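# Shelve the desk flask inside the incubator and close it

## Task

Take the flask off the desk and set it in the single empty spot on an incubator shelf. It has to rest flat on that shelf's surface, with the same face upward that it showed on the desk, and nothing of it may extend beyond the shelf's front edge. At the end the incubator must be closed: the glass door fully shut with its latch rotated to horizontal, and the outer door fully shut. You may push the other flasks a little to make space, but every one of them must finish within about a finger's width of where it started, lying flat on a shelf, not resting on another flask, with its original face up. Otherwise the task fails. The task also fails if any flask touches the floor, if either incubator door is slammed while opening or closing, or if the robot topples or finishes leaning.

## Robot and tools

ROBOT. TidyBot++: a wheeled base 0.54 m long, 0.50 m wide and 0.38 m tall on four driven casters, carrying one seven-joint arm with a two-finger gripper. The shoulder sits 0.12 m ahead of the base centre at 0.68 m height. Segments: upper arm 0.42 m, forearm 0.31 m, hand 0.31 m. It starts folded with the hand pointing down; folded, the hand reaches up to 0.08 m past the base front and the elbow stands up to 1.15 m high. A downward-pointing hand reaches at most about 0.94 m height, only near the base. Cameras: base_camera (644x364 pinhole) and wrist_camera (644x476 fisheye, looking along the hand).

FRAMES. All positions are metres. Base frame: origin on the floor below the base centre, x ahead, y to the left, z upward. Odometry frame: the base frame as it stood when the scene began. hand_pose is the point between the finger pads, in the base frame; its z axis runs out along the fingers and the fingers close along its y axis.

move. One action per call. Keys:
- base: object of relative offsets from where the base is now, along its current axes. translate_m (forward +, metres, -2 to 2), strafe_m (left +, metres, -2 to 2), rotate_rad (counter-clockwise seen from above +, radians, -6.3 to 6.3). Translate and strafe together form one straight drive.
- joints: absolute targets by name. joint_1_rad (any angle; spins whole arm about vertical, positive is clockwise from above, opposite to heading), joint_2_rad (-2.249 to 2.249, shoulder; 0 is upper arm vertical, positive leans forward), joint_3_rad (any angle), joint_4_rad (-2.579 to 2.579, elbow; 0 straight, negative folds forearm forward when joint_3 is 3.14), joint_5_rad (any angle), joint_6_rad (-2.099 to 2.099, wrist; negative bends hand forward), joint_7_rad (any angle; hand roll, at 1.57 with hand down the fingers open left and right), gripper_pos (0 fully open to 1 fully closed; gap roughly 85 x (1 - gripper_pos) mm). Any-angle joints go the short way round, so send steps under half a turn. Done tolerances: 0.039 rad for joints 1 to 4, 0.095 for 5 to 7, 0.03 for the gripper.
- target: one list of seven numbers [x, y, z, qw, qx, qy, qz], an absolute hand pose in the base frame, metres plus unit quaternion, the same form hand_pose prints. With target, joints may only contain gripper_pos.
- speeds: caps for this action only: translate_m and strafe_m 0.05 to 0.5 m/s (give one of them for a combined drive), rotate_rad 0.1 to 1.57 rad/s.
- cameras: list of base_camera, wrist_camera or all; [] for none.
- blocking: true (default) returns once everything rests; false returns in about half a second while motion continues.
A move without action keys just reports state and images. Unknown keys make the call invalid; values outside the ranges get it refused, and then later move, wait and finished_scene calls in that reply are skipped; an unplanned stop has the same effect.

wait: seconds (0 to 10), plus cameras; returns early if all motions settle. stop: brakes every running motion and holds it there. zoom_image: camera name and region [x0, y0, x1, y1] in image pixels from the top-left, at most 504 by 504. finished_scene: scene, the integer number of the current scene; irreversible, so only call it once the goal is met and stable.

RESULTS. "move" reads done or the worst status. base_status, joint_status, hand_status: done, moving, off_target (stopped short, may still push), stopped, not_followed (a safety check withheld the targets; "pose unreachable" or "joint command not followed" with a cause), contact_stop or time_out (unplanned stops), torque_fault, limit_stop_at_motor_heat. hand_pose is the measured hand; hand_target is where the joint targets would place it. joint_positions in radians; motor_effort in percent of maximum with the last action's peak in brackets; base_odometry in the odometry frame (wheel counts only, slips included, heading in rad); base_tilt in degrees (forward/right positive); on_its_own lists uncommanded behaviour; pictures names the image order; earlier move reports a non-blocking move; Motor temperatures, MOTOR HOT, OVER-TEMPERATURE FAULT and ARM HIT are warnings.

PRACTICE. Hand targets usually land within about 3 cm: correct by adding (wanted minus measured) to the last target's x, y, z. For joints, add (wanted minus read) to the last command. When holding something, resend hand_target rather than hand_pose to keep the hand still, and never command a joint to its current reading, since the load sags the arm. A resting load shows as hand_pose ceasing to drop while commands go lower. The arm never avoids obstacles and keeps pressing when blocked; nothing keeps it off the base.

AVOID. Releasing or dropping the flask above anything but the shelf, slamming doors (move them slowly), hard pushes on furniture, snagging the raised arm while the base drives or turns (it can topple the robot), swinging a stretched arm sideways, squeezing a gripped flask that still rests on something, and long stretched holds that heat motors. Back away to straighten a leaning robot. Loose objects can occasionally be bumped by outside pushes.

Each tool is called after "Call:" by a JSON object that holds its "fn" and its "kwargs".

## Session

Call:
{"fn": "move", "kwargs": {}}

Scene clock: 0.00 s.
Motor temperatures (°C): [31 21 23 30 35 33 39]
base_odometry: x=+0.000 y=+0.000 heading=+0.000
base_tilt: forward=+0.0 right=-0.3
base_status: not commanded
joint_positions: joint_1_rad=-0.016 joint_2_rad=-0.363 joint_3_rad=+3.131 joint_4_rad=-2.532 joint_5_rad=-0.012 joint_6_rad=-0.839 joint_7_rad=+1.534 gripper_pos=+0.000
joint_status: not commanded
motor_effort: joint_1_rad=+1 joint_2_rad=-1 joint_3_rad=+0 joint_4_rad=+15 joint_5_rad=+0 joint_6_rad=+2 joint_7_rad=+0
hand_pose: x=+0.2705 y=+0.0078 z=+0.5895 quat_wxyz=(-0.005, +0.998, -0.009, +0.067) (m; base frame)
hand_target: x=+0.2707 y=+0.0078 z=+0.5896 quat_wxyz=(-0.005, +0.998, -0.009, +0.067) (m; base frame)
hand_status: not commanded
pictures: base_camera, wrist_camera

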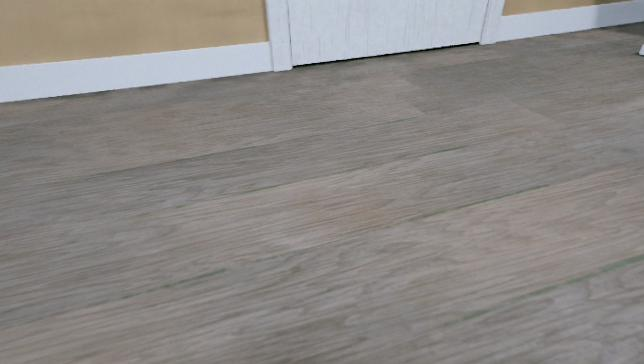

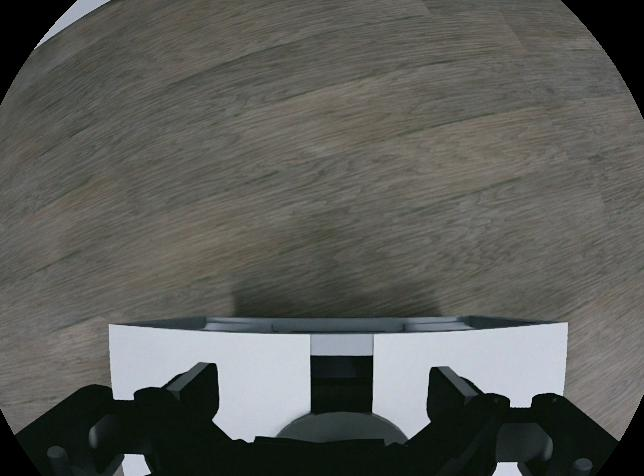

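Look around.

Call:
{"fn": "move", "kwargs": {"joints": {"joint_2_rad": -0.34, "joint_4_rad": -2.51, "joint_6_rad": 0.5}}}

Call:
{"fn": "move", "kwargs": {"base": {"rotate_rad": -1.2}, "cameras": ["wrist_camera"]}}

Call:
{"fn": "move", "kwargs": {"base": {"rotate_rad": -1.2}, "cameras": ["wrist_camera"]}}

Call:
{"fn": "move", "kwargs": {"base": {"rotate_rad": -1.2}, "cameras": ["wrist_camera"]}}

Call:
{"fn": "move", "kwargs": {"base": {"rotate_rad": -1.2}, "cameras": ["wrist_camera"]}}

Scene clock: 8.43 s.
Motor temperatures (°C): [31 21 23 30 35 33 39]
move: done
base_odometry: x=+0.000 y=+0.000 heading=+0.000
base_tilt: forward=+0.0 right=-0.3
base_status: not commanded
joint_positions: joint_1_rad=-0.016 joint_2_rad=-0.354 joint_3_rad=+3.131 joint_4_rad=-2.520 joint_5_rad=-0.012 joint_6_rad=+0.456 joint_7_rad=+1.534 gripper_pos=+0.000
joint_status: all done
motor_effort: joint_1_rad=-1(2) joint_2_rad=-6(7) joint_3_rad=+0(1) joint_4_rad=+19(20) joint_5_rad=+0(1) joint_6_rad=+9(9) joint_7_rad=+0(1)
hand_pose: x=+0.5415 y=+0.0113 z=+0.8570 quat_wxyz=(-0.021, +0.755, -0.009, +0.656) (m; base frame)
hand_target: x=+0.5478 y=+0.0113 z=+0.8703 quat_wxyz=(-0.021, +0.741, -0.009, +0.671) (m; base frame)
hand_status: not commanded
pictures: base_camera, wrist_camera

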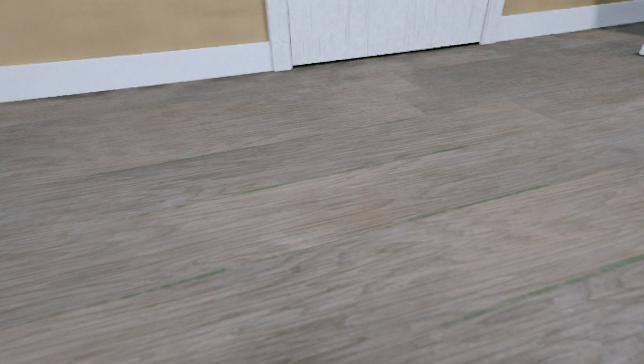

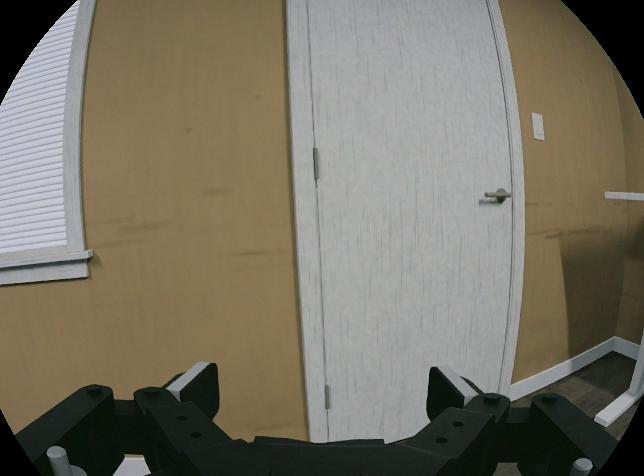

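Scene clock: 10.50 s.
Motor temperatures (°C): [31 21 23 30 35 33 39]
move: done
base_odometry: x=+0.000 y=+0.000 heading=-1.200
base_tilt: forward=+0.0 right=-0.3
base_status: done
joint_positions: joint_1_rad=-0.016 joint_2_rad=-0.353 joint_3_rad=+3.131 joint_4_rad=-2.520 joint_5_rad=-0.012 joint_6_rad=+0.457 joint_7_rad=+1.534 gripper_pos=+0.000
joint_status: not commanded
motor_effort: joint_1_rad=+0(2) joint_2_rad=-6(7) joint_3_rad=+0(2) joint_4_rad=+19(20) joint_5_rad=+0(1) joint_6_rad=+9(9) joint_7_rad=+0(1)
hand_pose: x=+0.5417 y=+0.0112 z=+0.8568 quat_wxyz=(-0.021, +0.755, -0.009, +0.656) (m; base frame)
hand_target: x=+0.5478 y=+0.0113 z=+0.8703 quat_wxyz=(-0.021, +0.741, -0.009, +0.671) (m; base frame)
hand_status: not commanded
pictures: wrist_camera

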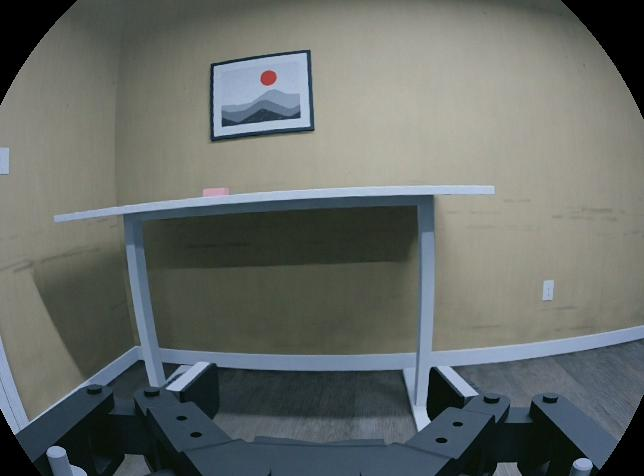

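Scene clock: 12.53 s.
Motor temperatures (°C): [31 21 23 30 35 33 39]
move: done
base_odometry: x=+0.000 y=+0.000 heading=-2.399
base_tilt: forward=+0.1 right=-0.3
base_status: done
joint_positions: joint_1_rad=-0.016 joint_2_rad=-0.352 joint_3_rad=+3.131 joint_4_rad=-2.520 joint_5_rad=-0.012 joint_6_rad=+0.457 joint_7_rad=+1.534 gripper_pos=+0.000
joint_status: not commanded
motor_effort: joint_1_rad=+0(2) joint_2_rad=-6(7) joint_3_rad=+0(2) joint_4_rad=+19(20) joint_5_rad=+0(1) joint_6_rad=+9(9) joint_7_rad=+0(1)
hand_pose: x=+0.5418 y=+0.0111 z=+0.8567 quat_wxyz=(-0.021, +0.755, -0.009, +0.656) (m; base frame)
hand_target: x=+0.5478 y=+0.0113 z=+0.8703 quat_wxyz=(-0.021, +0.741, -0.009, +0.671) (m; base frame)
hand_status: not commanded
pictures: wrist_camera

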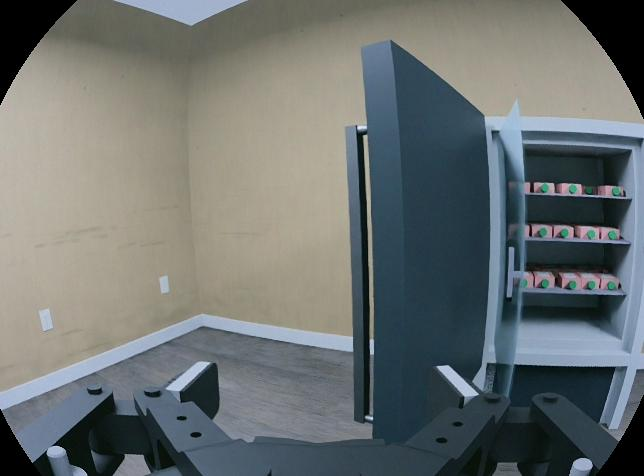

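Scene clock: 14.57 s.
Motor temperatures (°C): [31 21 23 30 35 33 39]
move: done
base_odometry: x=+0.000 y=+0.000 heading=+2.684
base_tilt: forward=-0.1 right=-0.3
base_status: done
joint_positions: joint_1_rad=-0.015 joint_2_rad=-0.352 joint_3_rad=+3.131 joint_4_rad=-2.520 joint_5_rad=-0.012 joint_6_rad=+0.457 joint_7_rad=+1.534 gripper_pos=+0.000
joint_status: not commanded
motor_effort: joint_1_rad=-1(2) joint_2_rad=-6(7) joint_3_rad=+0(2) joint_4_rad=+19(20) joint_5_rad=+0(1) joint_6_rad=+9(9) joint_7_rad=+0(1)
hand_pose: x=+0.5418 y=+0.0111 z=+0.8567 quat_wxyz=(-0.021, +0.755, -0.009, +0.656) (m; base frame)
hand_target: x=+0.5478 y=+0.0113 z=+0.8703 quat_wxyz=(-0.021, +0.741, -0.009, +0.671) (m; base frame)
hand_status: not commanded
pictures: wrist_camera

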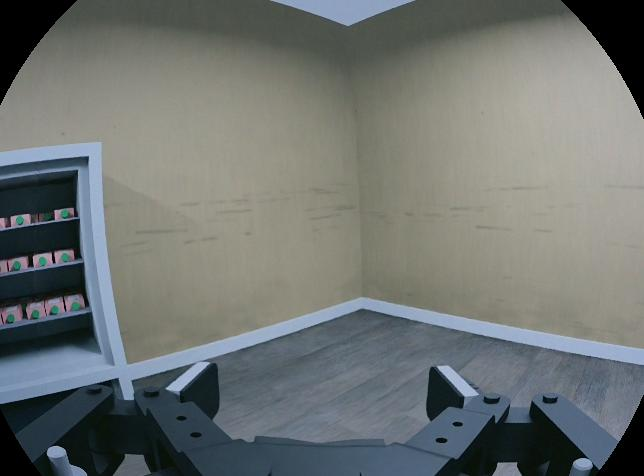

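Scene clock: 16.60 s.
Motor temperatures (°C): [31 21 23 30 35 33 39]
move: done
base_odometry: x=+0.000 y=+0.000 heading=+1.484
base_tilt: forward=+0.1 right=-0.3
base_status: done
joint_positions: joint_1_rad=-0.015 joint_2_rad=-0.352 joint_3_rad=+3.131 joint_4_rad=-2.520 joint_5_rad=-0.012 joint_6_rad=+0.457 joint_7_rad=+1.534 gripper_pos=+0.000
joint_status: not commanded
motor_effort: joint_1_rad=+0(2) joint_2_rad=-6(7) joint_3_rad=+0(2) joint_4_rad=+20(20) joint_5_rad=+0(1) joint_6_rad=+9(9) joint_7_rad=+1(1)
hand_pose: x=+0.5418 y=+0.0110 z=+0.8566 quat_wxyz=(-0.021, +0.755, -0.009, +0.656) (m; base frame)
hand_target: x=+0.5478 y=+0.0113 z=+0.8703 quat_wxyz=(-0.021, +0.741, -0.009, +0.671) (m; base frame)
hand_status: not commanded
pictures: wrist_camera

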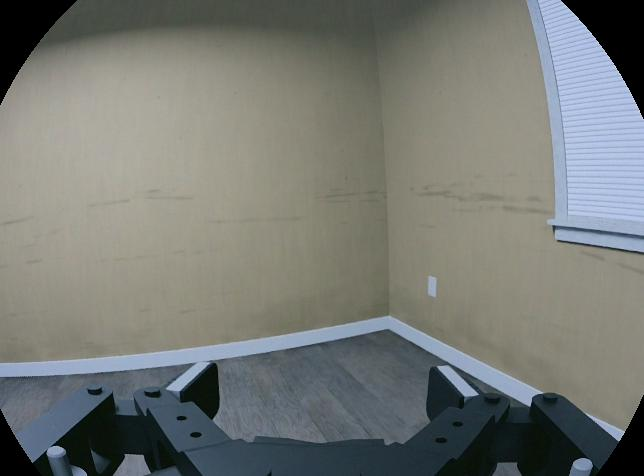

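Call:
{"fn": "move", "kwargs": {"base": {"rotate_rad": -2.684}, "joints": {"joint_2_rad": -0.3, "joint_4_rad": -1.4, "joint_6_rad": -0.82, "joint_7_rad": 1.57}}}

Scene clock: 46.20 s.
Motor temperatures (°C): [31 21 23 30 35 33 39]
move: done
base_odometry: x=+0.000 y=+0.000 heading=-1.199
base_tilt: forward=+0.1 right=-0.3
base_status: done
joint_positions: joint_1_rad=-0.015 joint_2_rad=-0.307 joint_3_rad=+3.131 joint_4_rad=-1.420 joint_5_rad=-0.012 joint_6_rad=-0.765 joint_7_rad=+1.534 gripper_pos=+0.000
joint_status: all done
motor_effort: joint_1_rad=+1(2) joint_2_rad=-9(13) joint_3_rad=+0(3) joint_4_rad=+20(23) joint_5_rad=+0(1) joint_6_rad=+8(10) joint_7_rad=+1(1)
hand_pose: x=+0.5703 y=+0.0171 z=+1.1279 quat_wxyz=(-0.023, +0.807, -0.005, +0.590) (m; base frame)
hand_target: x=+0.5669 y=+0.0173 z=+1.1198 quat_wxyz=(-0.013, +0.819, +0.010, +0.573) (m; base frame)
hand_status: not commanded
pictures: base_camera, wrist_camera

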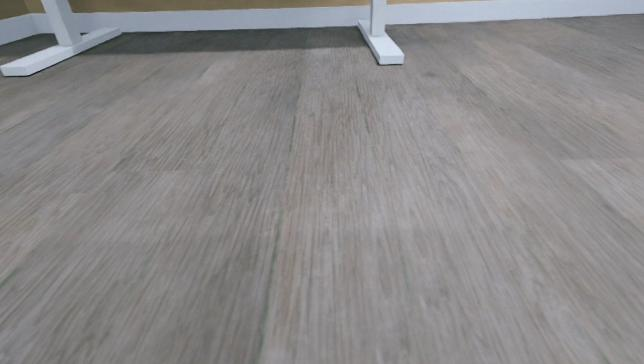

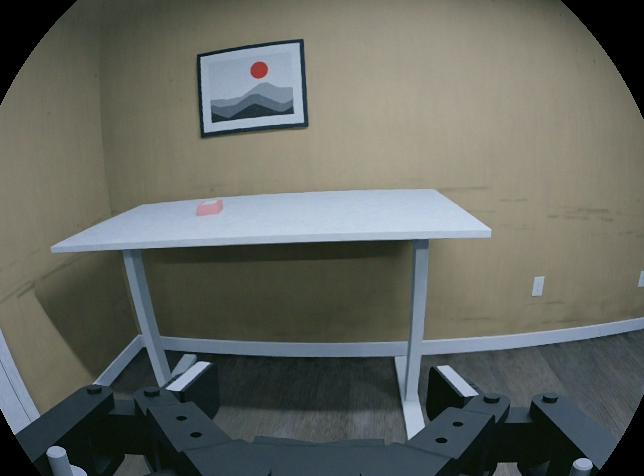

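Call:
{"fn": "zoom_image", "kwargs": {"camera": "wrist_camera", "region": [160, 180, 280, 250]}}

Scaled by 4.200.

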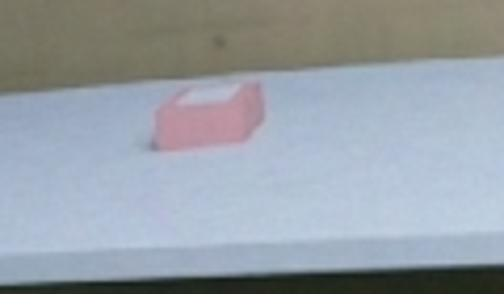

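Call:
{"fn": "move", "kwargs": {"base": {"translate_m": 0.7, "strafe_m": 0.5}, "cameras": ["wrist_camera"]}}

Scene clock: 109.13 s.
Motor temperatures (°C): [31 21 23 30 35 33 39]
move: done
base_odometry: x=+0.720 y=-0.471 heading=-1.200
base_tilt: forward=+0.0 right=-0.3
base_status: done
joint_positions: joint_1_rad=-0.015 joint_2_rad=-0.298 joint_3_rad=+3.131 joint_4_rad=-1.417 joint_5_rad=-0.012 joint_6_rad=-0.768 joint_7_rad=+1.534 gripper_pos=+0.000
joint_status: not commanded
motor_effort: joint_1_rad=-2(2) joint_2_rad=-9(12) joint_3_rad=-1(2) joint_4_rad=+21(21) joint_5_rad=+0(1) joint_6_rad=+9(9) joint_7_rad=+1(1)
hand_pose: x=+0.5737 y=+0.0171 z=+1.1246 quat_wxyz=(-0.023, +0.810, -0.005, +0.587) (m; base frame)
hand_target: x=+0.5669 y=+0.0173 z=+1.1198 quat_wxyz=(-0.013, +0.819, +0.010, +0.573) (m; base frame)
hand_status: not commanded
pictures: wrist_camera

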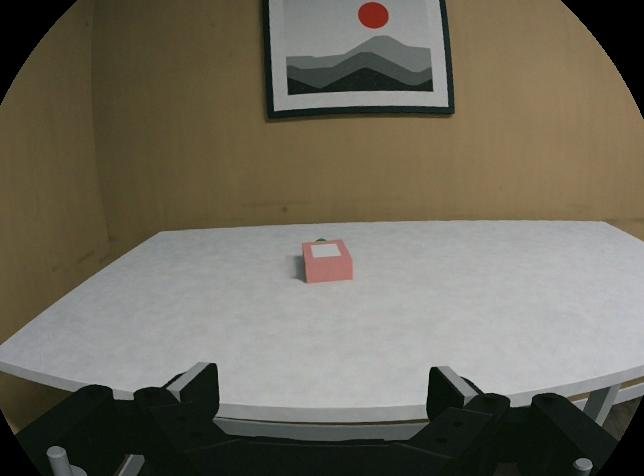

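Call:
{"fn": "move", "kwargs": {"joints": {"joint_1_rad": 0.02, "joint_2_rad": 0.05, "joint_4_rad": -0.864, "joint_6_rad": -1.38, "joint_7_rad": 1.61, "gripper_pos": 0}, "cameras": ["wrist_camera"]}}

Call:
{"fn": "move", "kwargs": {"base": {"translate_m": 0.4}, "speeds": {"translate_m": 0.25}, "cameras": ["wrist_camera"]}}

Scene clock: 144.70 s.
Motor temperatures (°C): [31 21 23 30 35 33 39]
move: done
base_odometry: x=+0.720 y=-0.471 heading=-1.200
base_tilt: forward=+0.0 right=-0.3
base_status: not commanded
joint_positions: joint_1_rad=+0.006 joint_2_rad=+0.044 joint_3_rad=+3.131 joint_4_rad=-0.884 joint_5_rad=-0.012 joint_6_rad=-1.325 joint_7_rad=+1.536 gripper_pos=+0.000
joint_status: all done
motor_effort: joint_1_rad=+0(1) joint_2_rad=-20(21) joint_3_rad=-1(1) joint_4_rad=+18(21) joint_5_rad=+0(0) joint_6_rad=+7(9) joint_7_rad=+0(1)
hand_pose: x=+0.6306 y=+0.0076 z=+1.0944 quat_wxyz=(-0.015, +0.903, -0.012, +0.430) (m; base frame)
hand_target: x=+0.6222 y=+0.0003 z=+1.0880 quat_wxyz=(+0.004, +0.911, +0.015, +0.411) (m; base frame)
hand_status: not commanded
pictures: wrist_camera

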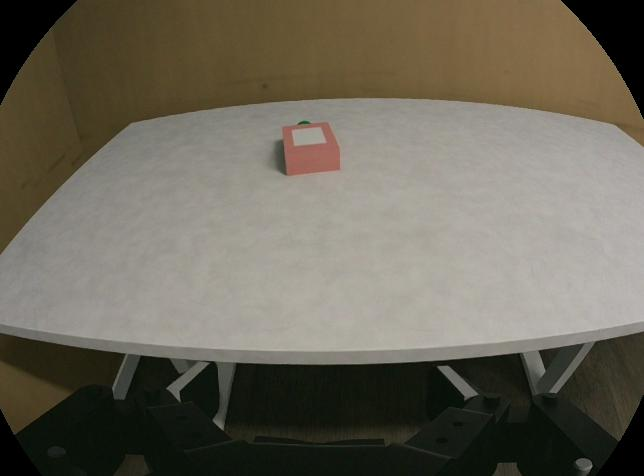

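Scene clock: 147.13 s.
Motor temperatures (°C): [31 21 23 30 35 33 39]
move: done
base_odometry: x=+0.865 y=-0.844 heading=-1.199
base_tilt: forward=+0.0 right=-0.2
base_status: done
joint_positions: joint_1_rad=+0.007 joint_2_rad=+0.056 joint_3_rad=+3.131 joint_4_rad=-0.881 joint_5_rad=-0.012 joint_6_rad=-1.329 joint_7_rad=+1.536 gripper_pos=+0.000
joint_status: not commanded
motor_effort: joint_1_rad=-1(2) joint_2_rad=-20(23) joint_3_rad=-1(2) joint_4_rad=+18(19) joint_5_rad=+0(1) joint_6_rad=+7(8) joint_7_rad=+1(1)
hand_pose: x=+0.6348 y=+0.0070 z=+1.0889 quat_wxyz=(-0.015, +0.906, -0.013, +0.424) (m; base frame)
hand_target: x=+0.6222 y=+0.0003 z=+1.0880 quat_wxyz=(+0.004, +0.911, +0.015, +0.411) (m; base frame)
hand_status: not commanded
pictures: wrist_camera

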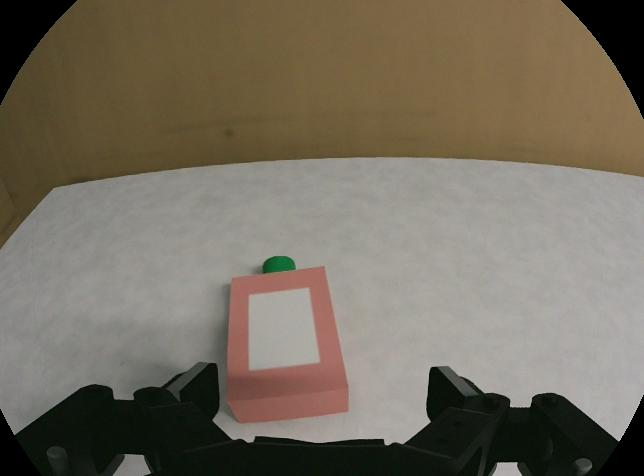

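Call:
{"fn": "move", "kwargs": {"base": {"rotate_rad": 0.08, "strafe_m": -0.033}, "joints": {"joint_7_rad": 1.68}, "cameras": ["wrist_camera"]}}

Scene clock: 171.57 s.
Motor temperatures (°C): [31 21 23 30 35 33 39]
move: done
base_odometry: x=+0.835 y=-0.856 heading=-1.119
base_tilt: forward=+0.0 right=-0.3
base_status: done
joint_positions: joint_1_rad=+0.011 joint_2_rad=+0.056 joint_3_rad=+3.131 joint_4_rad=-0.881 joint_5_rad=-0.012 joint_6_rad=-1.329 joint_7_rad=+1.619 gripper_pos=+0.000
joint_status: all done
motor_effort: joint_1_rad=+0(2) joint_2_rad=-20(20) joint_3_rad=-2(2) joint_4_rad=+18(18) joint_5_rad=+0(1) joint_6_rad=+7(7) joint_7_rad=+1(1)
hand_pose: x=+0.6348 y=+0.0047 z=+1.0889 quat_wxyz=(+0.004, +0.905, +0.023, +0.424) (m; base frame)
hand_target: x=+0.6222 y=+0.0003 z=+1.0880 quat_wxyz=(+0.018, +0.910, +0.047, +0.411) (m; base frame)
hand_status: not commanded
pictures: wrist_camera

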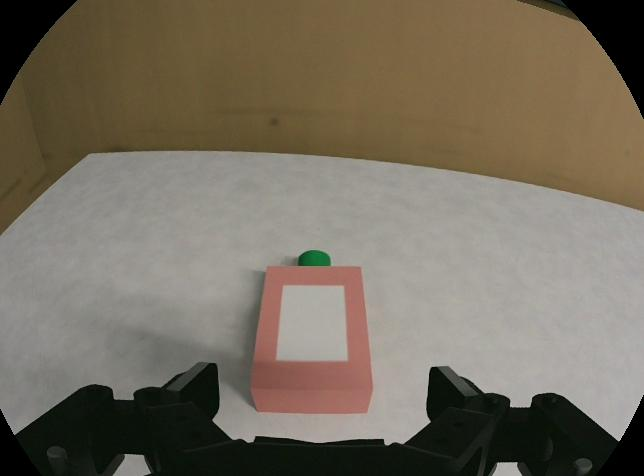

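Call:
{"fn": "move", "kwargs": {"base": {"strafe_m": 0.007}, "joints": {"joint_2_rad": 0.12, "joint_4_rad": -0.97, "joint_6_rad": -1.21}, "cameras": ["wrist_camera"]}}

Scene clock: 191.60 s.
Motor temperatures (°C): [31 21 23 30 35 33 39]
move: done
base_odometry: x=+0.841 y=-0.853 heading=-1.119
base_tilt: forward=+0.0 right=-0.3
base_status: done
joint_positions: joint_1_rad=+0.014 joint_2_rad=+0.125 joint_3_rad=+3.131 joint_4_rad=-0.964 joint_5_rad=-0.012 joint_6_rad=-1.245 joint_7_rad=+1.619 gripper_pos=+0.000
joint_status: all done
motor_effort: joint_1_rad=+0(3) joint_2_rad=-23(26) joint_3_rad=+0(3) joint_4_rad=+19(20) joint_5_rad=+0(1) joint_6_rad=+7(8) joint_7_rad=+1(1)
hand_pose: x=+0.6749 y=+0.0030 z=+1.0297 quat_wxyz=(+0.003, +0.919, +0.021, +0.393) (m; base frame)
hand_target: x=+0.6801 y=-0.0007 z=+1.0376 quat_wxyz=(+0.017, +0.912, +0.046, +0.408) (m; base frame)
hand_status: not commanded
pictures: wrist_camera

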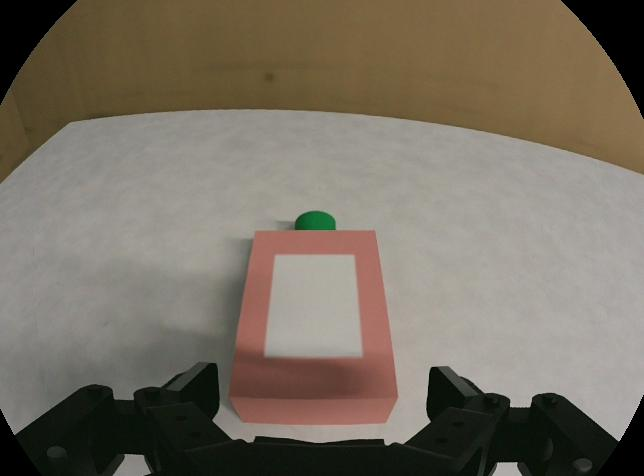

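Call:
{"fn": "move", "kwargs": {"base": {"strafe_m": 0.004}, "joints": {"joint_7_rad": 1.6}, "cameras": ["wrist_camera"]}}

Call:
{"fn": "zoom_image", "kwargs": {"camera": "wrist_camera", "region": [180, 340, 460, 470]}}

Scene clock: 204.67 s.
Motor temperatures (°C): [31 21 23 30 35 33 39]
move: done
base_odometry: x=+0.844 y=-0.851 heading=-1.119
base_tilt: forward=+0.0 right=-0.4
base_status: done
joint_positions: joint_1_rad=+0.015 joint_2_rad=+0.125 joint_3_rad=+3.130 joint_4_rad=-0.964 joint_5_rad=-0.012 joint_6_rad=-1.245 joint_7_rad=+1.589 gripper_pos=+0.000
joint_status: all done
motor_effort: joint_1_rad=-1(5) joint_2_rad=-24(25) joint_3_rad=-1(4) joint_4_rad=+19(19) joint_5_rad=+0(1) joint_6_rad=+7(7) joint_7_rad=+0(1)
hand_pose: x=+0.6749 y=+0.0024 z=+1.0297 quat_wxyz=(-0.003, +0.920, +0.007, +0.393) (m; base frame)
hand_target: x=+0.6801 y=-0.0007 z=+1.0376 quat_wxyz=(+0.001, +0.913, +0.009, +0.409) (m; base frame)
hand_status: not commanded
pictures: wrist_camera

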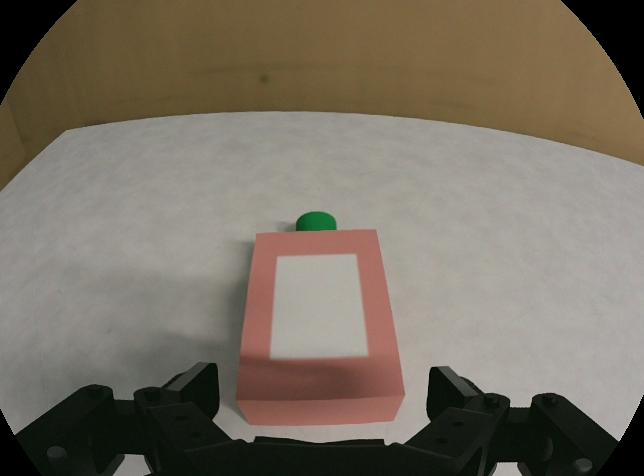

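Scaled by 1.800.

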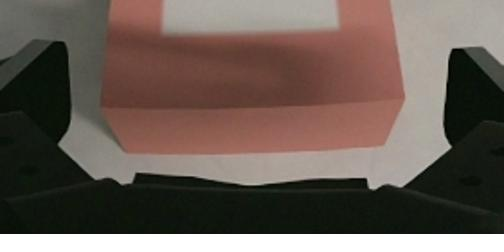

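Call:
{"fn": "move", "kwargs": {"joints": {"joint_2_rad": 0.165, "joint_4_rad": -1.02, "joint_6_rad": -1.1, "joint_7_rad": 1.635}, "cameras": ["wrist_camera"]}}

Call:
{"fn": "zoom_image", "kwargs": {"camera": "wrist_camera", "region": [180, 340, 460, 470]}}

Scene clock: 224.77 s.
Motor temperatures (°C): [31 21 23 30 35 33 39]
move: done
base_odometry: x=+0.844 y=-0.851 heading=-1.119
base_tilt: forward=+0.0 right=-0.3
base_status: not commanded
joint_positions: joint_1_rad=+0.015 joint_2_rad=+0.165 joint_3_rad=+3.130 joint_4_rad=-1.011 joint_5_rad=-0.012 joint_6_rad=-1.139 joint_7_rad=+1.589 gripper_pos=+0.000
joint_status: all done
motor_effort: joint_1_rad=-1(1) joint_2_rad=-25(28) joint_3_rad=-1(2) joint_4_rad=+19(20) joint_5_rad=+0(0) joint_6_rad=+7(7) joint_7_rad=+0(1)
hand_pose: x=+0.7074 y=+0.0020 z=+1.0069 quat_wxyz=(-0.003, +0.916, +0.006, +0.402) (m; base frame)
hand_target: x=+0.7145 y=-0.0013 z=+1.0113 quat_wxyz=(+0.008, +0.909, +0.024, +0.415) (m; base frame)
hand_status: not commanded
pictures: wrist_camera

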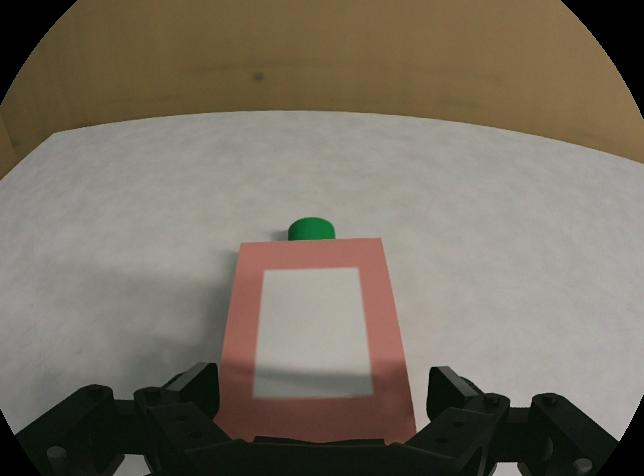

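Scaled by 1.800.

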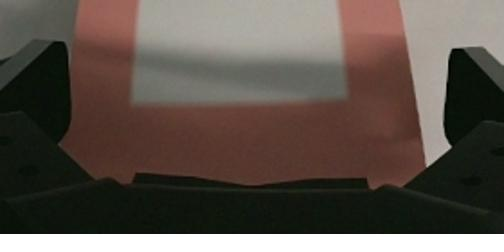

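Call:
{"fn": "move", "kwargs": {"base": {"strafe_m": 0.003}, "cameras": ["wrist_camera"]}}

Call:
{"fn": "move", "kwargs": {"joints": {"joint_2_rad": 0.18, "joint_4_rad": -1.045, "joint_6_rad": -1.04}, "cameras": ["wrist_camera"]}}

Call:
{"fn": "zoom_image", "kwargs": {"camera": "wrist_camera", "region": [180, 340, 460, 470]}}

Scene clock: 243.83 s.
Motor temperatures (°C): [31 21 23 30 35 33 39]
move: done
base_odometry: x=+0.847 y=-0.850 heading=-1.119
base_tilt: forward=+0.0 right=-0.3
base_status: done
joint_positions: joint_1_rad=+0.016 joint_2_rad=+0.165 joint_3_rad=+3.130 joint_4_rad=-1.011 joint_5_rad=-0.012 joint_6_rad=-1.139 joint_7_rad=+1.589 gripper_pos=+0.000
joint_status: not commanded
motor_effort: joint_1_rad=+0(3) joint_2_rad=-26(27) joint_3_rad=-1(3) joint_4_rad=+19(20) joint_5_rad=+0(2) joint_6_rad=+7(7) joint_7_rad=+0(1)
hand_pose: x=+0.7074 y=+0.0015 z=+1.0070 quat_wxyz=(-0.002, +0.916, +0.006, +0.402) (m; base frame)
hand_target: x=+0.7145 y=-0.0013 z=+1.0113 quat_wxyz=(+0.008, +0.909, +0.024, +0.415) (m; base frame)
hand_status: not commanded
pictures: wrist_camera

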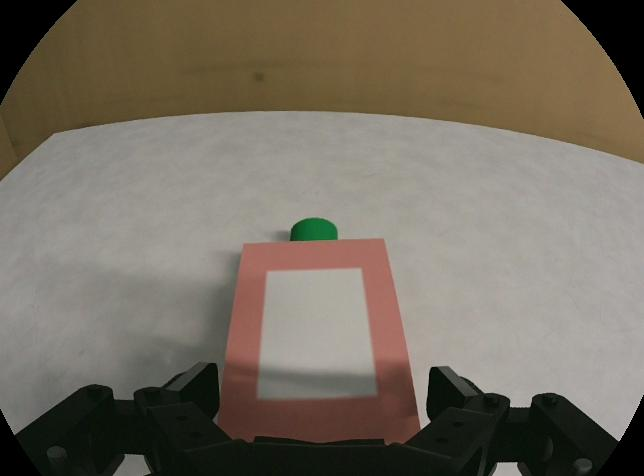

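Scene clock: 244.53 s.
Motor temperatures (°C): [31 21 23 30 35 33 39]
move: done
base_odometry: x=+0.847 y=-0.850 heading=-1.119
base_tilt: forward=+0.1 right=-0.3
base_status: not commanded
joint_positions: joint_1_rad=+0.016 joint_2_rad=+0.174 joint_3_rad=+3.130 joint_4_rad=-1.035 joint_5_rad=-0.012 joint_6_rad=-1.077 joint_7_rad=+1.589 gripper_pos=+0.000
joint_status: all done
motor_effort: joint_1_rad=+0(1) joint_2_rad=-26(27) joint_3_rad=-1(2) joint_4_rad=+20(20) joint_5_rad=+0(0) joint_6_rad=+7(8) joint_7_rad=+1(1)
hand_pose: x=+0.7209 y=+0.0013 z=+1.0035 quat_wxyz=(-0.002, +0.910, +0.005, +0.415) (m; base frame)
hand_target: x=+0.7292 y=-0.0016 z=+1.0032 quat_wxyz=(+0.009, +0.905, +0.024, +0.424) (m; base frame)
hand_status: not commanded
pictures: wrist_camera

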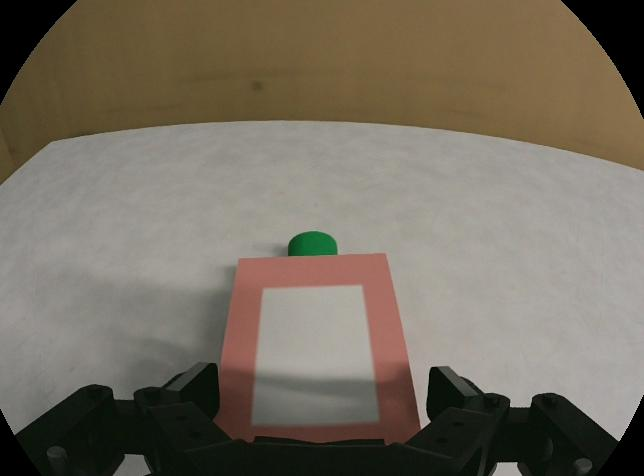

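Scaled by 1.800.

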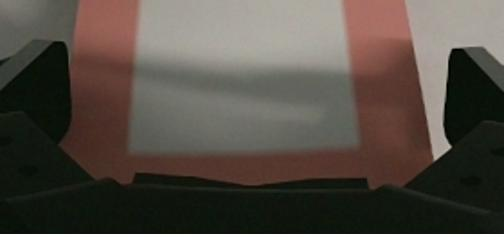

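Call:
{"fn": "move", "kwargs": {"base": {"strafe_m": 0.003}, "cameras": ["wrist_camera"]}}

Call:
{"fn": "zoom_image", "kwargs": {"camera": "wrist_camera", "region": [180, 340, 460, 470]}}

Scene clock: 254.50 s.
Motor temperatures (°C): [31 21 23 30 35 33 39]
move: done
base_odometry: x=+0.849 y=-0.848 heading=-1.119
base_tilt: forward=+0.1 right=-0.3
base_status: done
joint_positions: joint_1_rad=+0.017 joint_2_rad=+0.174 joint_3_rad=+3.130 joint_4_rad=-1.035 joint_5_rad=-0.012 joint_6_rad=-1.077 joint_7_rad=+1.589 gripper_pos=+0.000
joint_status: not commanded
motor_effort: joint_1_rad=-1(3) joint_2_rad=-26(28) joint_3_rad=-1(3) joint_4_rad=+20(20) joint_5_rad=+0(1) joint_6_rad=+7(7) joint_7_rad=+1(1)
hand_pose: x=+0.7209 y=+0.0009 z=+1.0035 quat_wxyz=(-0.002, +0.910, +0.005, +0.415) (m; base frame)
hand_target: x=+0.7292 y=-0.0016 z=+1.0032 quat_wxyz=(+0.009, +0.905, +0.024, +0.424) (m; base frame)
hand_status: not commanded
pictures: wrist_camera

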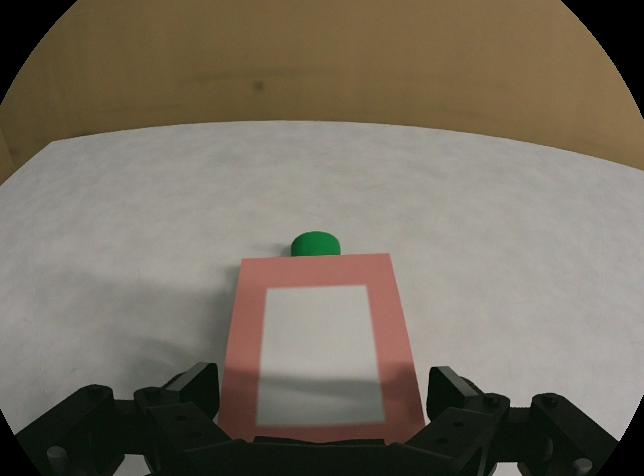

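Scaled by 1.800.

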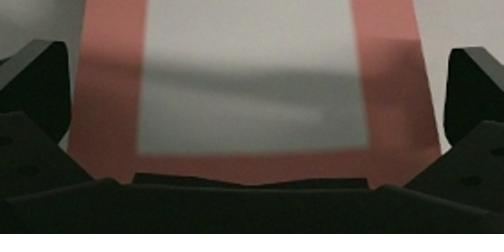

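Call:
{"fn": "move", "kwargs": {"base": {"strafe_m": 0.002}, "joints": {"joint_2_rad": 0.2, "joint_4_rad": -1.07, "joint_6_rad": -0.99}, "cameras": ["wrist_camera"]}}

Call:
{"fn": "zoom_image", "kwargs": {"camera": "wrist_camera", "region": [180, 340, 460, 470]}}

Scene clock: 262.80 s.
Motor temperatures (°C): [31 21 23 30 35 33 39]
move: done
base_odometry: x=+0.851 y=-0.847 heading=-1.119
base_tilt: forward=+0.1 right=-0.3
base_status: done
joint_positions: joint_1_rad=+0.017 joint_2_rad=+0.181 joint_3_rad=+3.130 joint_4_rad=-1.054 joint_5_rad=-0.012 joint_6_rad=-1.022 joint_7_rad=+1.589 gripper_pos=+0.000
joint_status: all done
motor_effort: joint_1_rad=+0(4) joint_2_rad=-24(26) joint_3_rad=-1(4) joint_4_rad=+18(20) joint_5_rad=+1(1) joint_6_rad=+6(7) joint_7_rad=+1(1)
hand_pose: x=+0.7324 y=+0.0005 z=+1.0021 quat_wxyz=(-0.002, +0.904, +0.005, +0.428) (m; base frame)
hand_target: x=+0.7430 y=-0.0019 z=+0.9894 quat_wxyz=(+0.009, +0.904, +0.023, +0.427) (m; base frame)
hand_status: not commanded
pictures: wrist_camera

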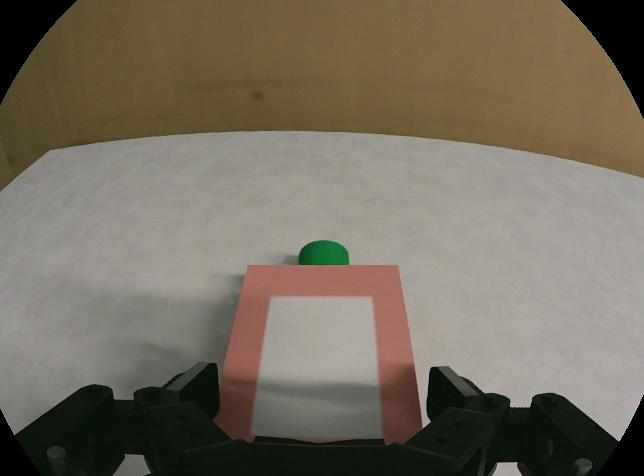

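Scaled by 1.800.

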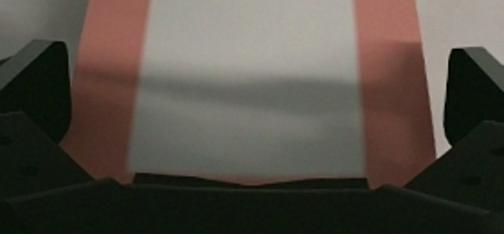

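Call:
{"fn": "move", "kwargs": {"joints": {"joint_2_rad": 0.155, "joint_4_rad": -1.05, "joint_6_rad": -1.03}, "cameras": ["wrist_camera"]}}

Call:
{"fn": "zoom_image", "kwargs": {"camera": "wrist_camera", "region": [180, 340, 460, 470]}}

Scene clock: 271.27 s.
Motor temperatures (°C): [31 21 23 30 35 33 39]
move: done
base_odometry: x=+0.851 y=-0.847 heading=-1.119
base_tilt: forward=+0.1 right=-0.3
base_status: not commanded
joint_positions: joint_1_rad=+0.017 joint_2_rad=+0.173 joint_3_rad=+3.130 joint_4_rad=-1.054 joint_5_rad=-0.012 joint_6_rad=-1.023 joint_7_rad=+1.589 gripper_pos=+0.000
joint_status: all done
motor_effort: joint_1_rad=+0(1) joint_2_rad=-26(28) joint_3_rad=-1(1) joint_4_rad=+20(21) joint_5_rad=+0(1) joint_6_rad=+7(8) joint_7_rad=+1(1)
hand_pose: x=+0.7297 y=+0.0005 z=+1.0068 quat_wxyz=(-0.002, +0.902, +0.005, +0.431) (m; base frame)
hand_target: x=+0.7225 y=-0.0015 z=+1.0181 quat_wxyz=(+0.009, +0.899, +0.024, +0.438) (m; base frame)
hand_status: not commanded
pictures: wrist_camera

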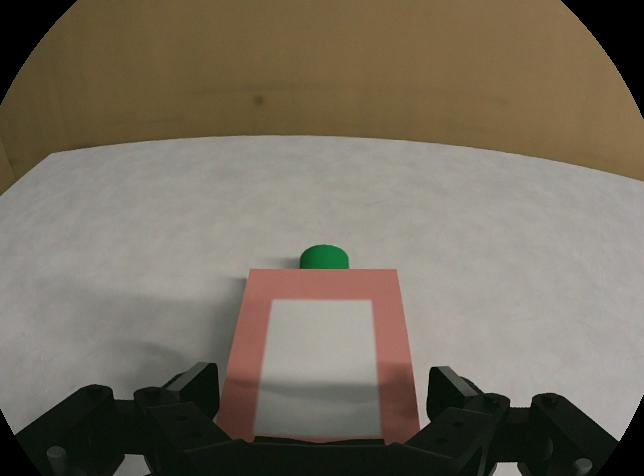

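Scaled by 1.800.

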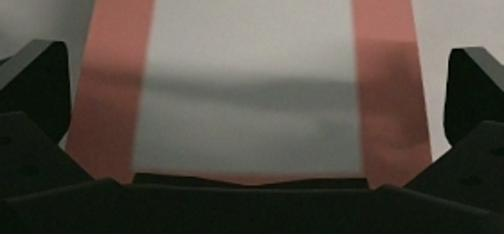

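Call:
{"fn": "move", "kwargs": {"base": {"strafe_m": 0.002}, "cameras": []}}

Call:
{"fn": "move", "kwargs": {"joints": {"joint_2_rad": 0.21, "joint_4_rad": -1.07, "joint_6_rad": -0.99}, "cameras": ["wrist_camera"]}}

Call:
{"fn": "zoom_image", "kwargs": {"camera": "wrist_camera", "region": [180, 340, 460, 470]}}

Scene clock: 280.47 s.
Motor temperatures (°C): [31 21 23 30 35 33 39]
move: done
base_odometry: x=+0.853 y=-0.847 heading=-1.120
base_tilt: forward=+0.0 right=-0.3
base_status: done
joint_positions: joint_1_rad=+0.017 joint_2_rad=+0.173 joint_3_rad=+3.130 joint_4_rad=-1.054 joint_5_rad=-0.012 joint_6_rad=-1.023 joint_7_rad=+1.589 gripper_pos=+0.000
joint_status: not commanded
motor_effort: joint_1_rad=+0(4) joint_2_rad=-26(27) joint_3_rad=-1(4) joint_4_rad=+20(21) joint_5_rad=+0(1) joint_6_rad=+7(7) joint_7_rad=+0(1)
hand_pose: x=+0.7297 y=+0.0003 z=+1.0068 quat_wxyz=(-0.002, +0.902, +0.004, +0.431) (m; base frame)
hand_target: x=+0.7225 y=-0.0015 z=+1.0181 quat_wxyz=(+0.009, +0.899, +0.024, +0.438) (m; base frame)
hand_status: not commanded
pictures: none
No camera images: "cameras" was empty.

Scene clock: 281.33 s.
Motor temperatures (°C): [31 21 23 30 35 33 39]
move: done
base_odometry: x=+0.853 y=-0.847 heading=-1.120
base_tilt: forward=+0.0 right=-0.3
base_status: not commanded
joint_positions: joint_1_rad=+0.017 joint_2_rad=+0.208 joint_3_rad=+3.130 joint_4_rad=-1.061 joint_5_rad=-0.012 joint_6_rad=-1.015 joint_7_rad=+1.589 gripper_pos=+0.000
joint_status: all done
motor_effort: joint_1_rad=+0(1) joint_2_rad=-27(29) joint_3_rad=-1(2) joint_4_rad=+20(21) joint_5_rad=+0(1) joint_6_rad=+7(8) joint_7_rad=+1(1)
hand_pose: x=+0.7413 y=+0.0001 z=+0.9830 quat_wxyz=(-0.002, +0.910, +0.004, +0.416) (m; base frame)
hand_target: x=+0.7460 y=-0.0020 z=+0.9832 quat_wxyz=(+0.008, +0.906, +0.023, +0.422) (m; base frame)
hand_status: not commanded
pictures: wrist_camera

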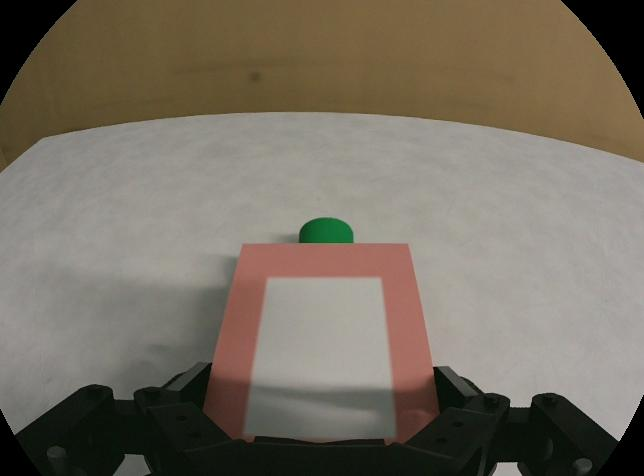

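Scaled by 1.800.

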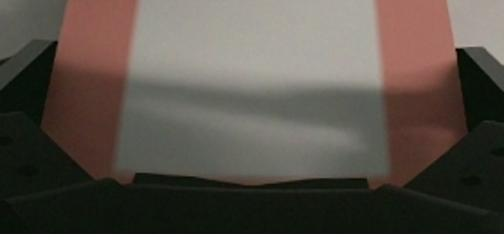

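Call:
{"fn": "move", "kwargs": {"joints": {"gripper_pos": 0.25}, "cameras": ["wrist_camera"]}}

Scene clock: 285.30 s.
Motor temperatures (°C): [31 21 23 30 35 33 39]
move: off_target
base_odometry: x=+0.853 y=-0.847 heading=-1.120
base_tilt: forward=+0.0 right=-0.3
base_status: not commanded
joint_positions: joint_1_rad=+0.017 joint_2_rad=+0.207 joint_3_rad=+3.130 joint_4_rad=-1.062 joint_5_rad=-0.012 joint_6_rad=-1.014 joint_7_rad=+1.589 gripper_pos=+0.048
joint_status: gripper_pos off_target (ended at +0.048, target +0.250)
motor_effort: joint_1_rad=+0(1) joint_2_rad=-26(29) joint_3_rad=-2(2) joint_4_rad=+19(21) joint_5_rad=+0(1) joint_6_rad=+6(8) joint_7_rad=+1(1)
hand_pose: x=+0.7411 y=+0.0001 z=+0.9839 quat_wxyz=(-0.002, +0.909, +0.004, +0.416) (m; base frame)
hand_target: x=+0.7460 y=-0.0020 z=+0.9832 quat_wxyz=(+0.008, +0.906, +0.023, +0.422) (m; base frame)
hand_status: not commanded
pictures: wrist_camera

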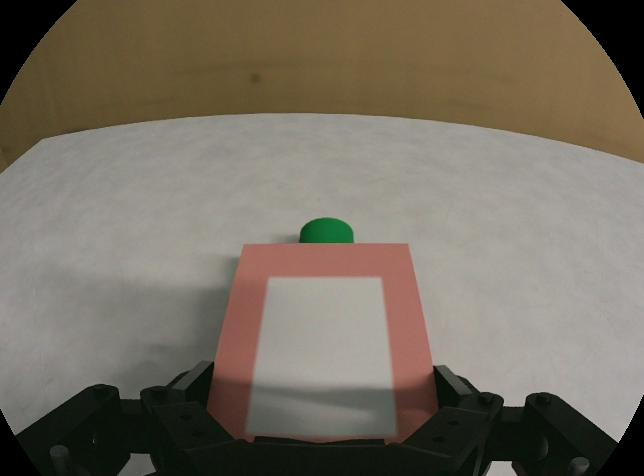

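Gripped. Firm up and lift.

Call:
{"fn": "move", "kwargs": {"joints": {"gripper_pos": 0.4}, "cameras": []}}

Call:
{"fn": "move", "kwargs": {"joints": {"joint_2_rad": 0.12, "joint_4_rad": -0.97, "joint_6_rad": -1.21}, "cameras": ["wrist_camera"]}}

Call:
{"fn": "move", "kwargs": {"joints": {"joint_2_rad": 0.0, "joint_4_rad": -0.9, "joint_6_rad": -1.37}, "cameras": ["wrist_camera"]}}

Scene clock: 293.60 s.
Motor temperatures (°C): [31 21 23 30 35 33 39]
move: off_target
base_odometry: x=+0.853 y=-0.847 heading=-1.120
base_tilt: forward=+0.1 right=-0.3
base_status: not commanded
joint_positions: joint_1_rad=+0.017 joint_2_rad=+0.207 joint_3_rad=+3.130 joint_4_rad=-1.062 joint_5_rad=-0.012 joint_6_rad=-1.014 joint_7_rad=+1.589 gripper_pos=+0.048
joint_status: gripper_pos off_target (ended at +0.048, target +0.400)
motor_effort: joint_1_rad=+0(1) joint_2_rad=-26(26) joint_3_rad=-1(2) joint_4_rad=+19(20) joint_5_rad=+0(0) joint_6_rad=+6(7) joint_7_rad=+0(1)
hand_pose: x=+0.7411 y=+0.0001 z=+0.9839 quat_wxyz=(-0.002, +0.909, +0.004, +0.416) (m; base frame)
hand_target: x=+0.7460 y=-0.0020 z=+0.9832 quat_wxyz=(+0.008, +0.906, +0.023, +0.422) (m; base frame)
hand_status: not commanded
pictures: none
No camera images: "cameras" was empty.

Scene clock: 294.67 s.
Motor temperatures (°C): [31 21 23 30 35 33 39]
move: done
base_odometry: x=+0.853 y=-0.847 heading=-1.120
base_tilt: forward=+0.1 right=-0.3
base_status: not commanded
joint_positions: joint_1_rad=+0.017 joint_2_rad=+0.132 joint_3_rad=+3.130 joint_4_rad=-0.988 joint_5_rad=-0.012 joint_6_rad=-1.169 joint_7_rad=+1.589 gripper_pos=+0.048
joint_status: all done
motor_effort: joint_1_rad=+0(1) joint_2_rad=-25(32) joint_3_rad=-1(2) joint_4_rad=+20(22) joint_5_rad=+0(1) joint_6_rad=+8(8) joint_7_rad=+1(1)
hand_pose: x=+0.6914 y=+0.0010 z=+1.0311 quat_wxyz=(-0.002, +0.910, +0.005, +0.414) (m; base frame)
hand_target: x=+0.6801 y=-0.0007 z=+1.0376 quat_wxyz=(+0.008, +0.912, +0.025, +0.408) (m; base frame)
hand_status: not commanded
pictures: wrist_camera

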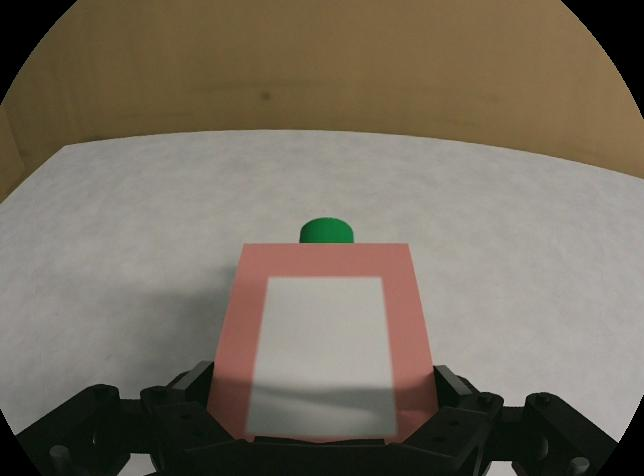

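Scene clock: 295.97 s.
Motor temperatures (°C): [31 21 23 30 35 33 39]
move: done
base_odometry: x=+0.853 y=-0.847 heading=-1.120
base_tilt: forward=+0.0 right=-0.3
base_status: not commanded
joint_positions: joint_1_rad=+0.017 joint_2_rad=+0.003 joint_3_rad=+3.130 joint_4_rad=-0.914 joint_5_rad=-0.012 joint_6_rad=-1.320 joint_7_rad=+1.589 gripper_pos=+0.048
joint_status: all done
motor_effort: joint_1_rad=+0(1) joint_2_rad=-19(28) joint_3_rad=-1(2) joint_4_rad=+19(21) joint_5_rad=+0(0) joint_6_rad=+8(8) joint_7_rad=+0(1)
hand_pose: x=+0.6145 y=+0.0022 z=+1.1008 quat_wxyz=(-0.001, +0.900, +0.007, +0.436) (m; base frame)
hand_target: x=+0.6034 y=+0.0007 z=+1.0976 quat_wxyz=(+0.009, +0.906, +0.026, +0.422) (m; base frame)
hand_status: not commanded
pictures: wrist_camera

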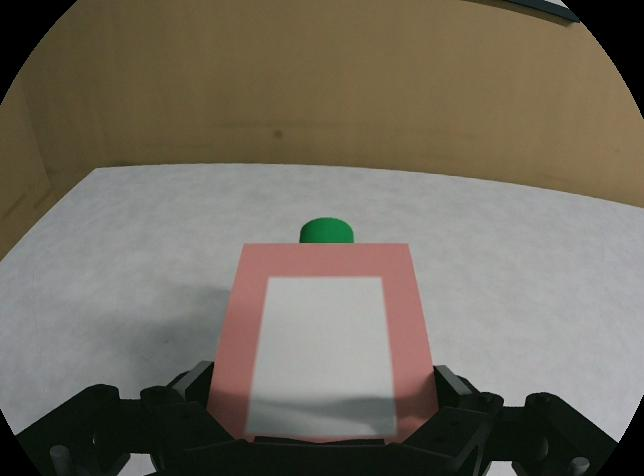

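Call:
{"fn": "move", "kwargs": {"base": {"translate_m": -0.8}, "speeds": {"translate_m": 0.35}, "cameras": []}}

Call:
{"fn": "move", "kwargs": {"base": {"rotate_rad": -1.651}, "speeds": {"rotate_rad": 0.8}, "joints": {"joint_6_rad": -0.95}}}

Scene clock: 310.87 s.
Motor temperatures (°C): [31 21 23 30 35 32 39]
move: done
base_odometry: x=+0.504 y=-0.127 heading=-1.119
base_tilt: forward=+0.0 right=-0.3
base_status: done
joint_positions: joint_1_rad=+0.017 joint_2_rad=+0.004 joint_3_rad=+3.130 joint_4_rad=-0.914 joint_5_rad=-0.012 joint_6_rad=-1.324 joint_7_rad=+1.589 gripper_pos=+0.048
joint_status: not commanded
motor_effort: joint_1_rad=+0(1) joint_2_rad=-18(23) joint_3_rad=-1(2) joint_4_rad=+18(20) joint_5_rad=+0(1) joint_6_rad=+7(8) joint_7_rad=+0(1)
hand_pose: x=+0.6142 y=+0.0022 z=+1.0994 quat_wxyz=(-0.001, +0.901, +0.007, +0.434) (m; base frame)
hand_target: x=+0.6034 y=+0.0007 z=+1.0976 quat_wxyz=(+0.009, +0.906, +0.026, +0.422) (m; base frame)
hand_status: not commanded
pictures: none
No camera images: "cameras" was empty.

Scene clock: 313.77 s.
Motor temperatures (°C): [31 21 23 30 35 32 39]
move: done
base_odometry: x=+0.504 y=-0.127 heading=-2.770
base_tilt: forward=+0.1 right=-0.3
base_status: done
joint_positions: joint_1_rad=+0.021 joint_2_rad=+0.005 joint_3_rad=+3.130 joint_4_rad=-0.911 joint_5_rad=-0.012 joint_6_rad=-0.977 joint_7_rad=+1.589 gripper_pos=+0.048
joint_status: all done
motor_effort: joint_1_rad=-1(3) joint_2_rad=-19(21) joint_3_rad=-1(3) joint_4_rad=+19(21) joint_5_rad=-1(1) joint_6_rad=+9(10) joint_7_rad=+0(1)
hand_pose: x=+0.6657 y=-0.0006 z=+1.1955 quat_wxyz=(+0.002, +0.811, +0.004, +0.585) (m; base frame)
hand_target: x=+0.6644 y=-0.0005 z=+1.2122 quat_wxyz=(+0.016, +0.798, +0.022, +0.602) (m; base frame)
hand_status: not commanded
pictures: base_camera, wrist_camera

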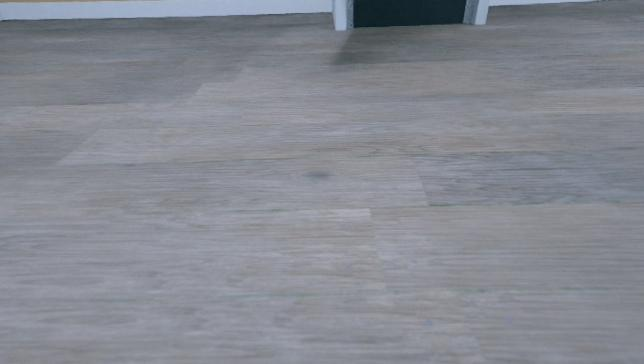

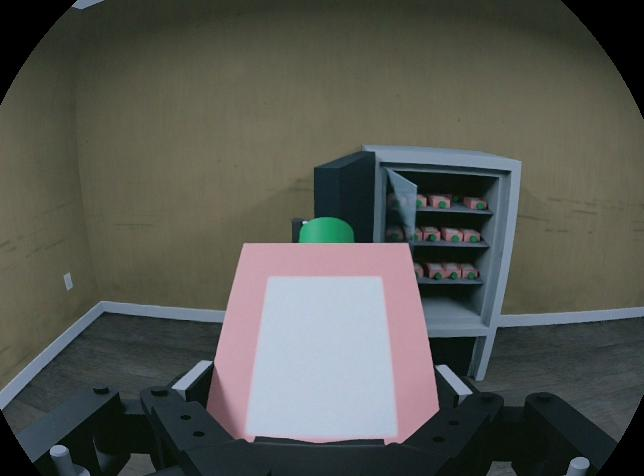

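Call:
{"fn": "zoom_image", "kwargs": {"camera": "wrist_camera", "region": [360, 140, 530, 300]}}

Scaled by 2.965.

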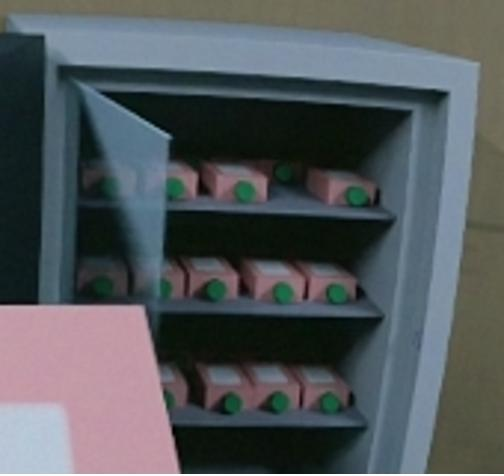

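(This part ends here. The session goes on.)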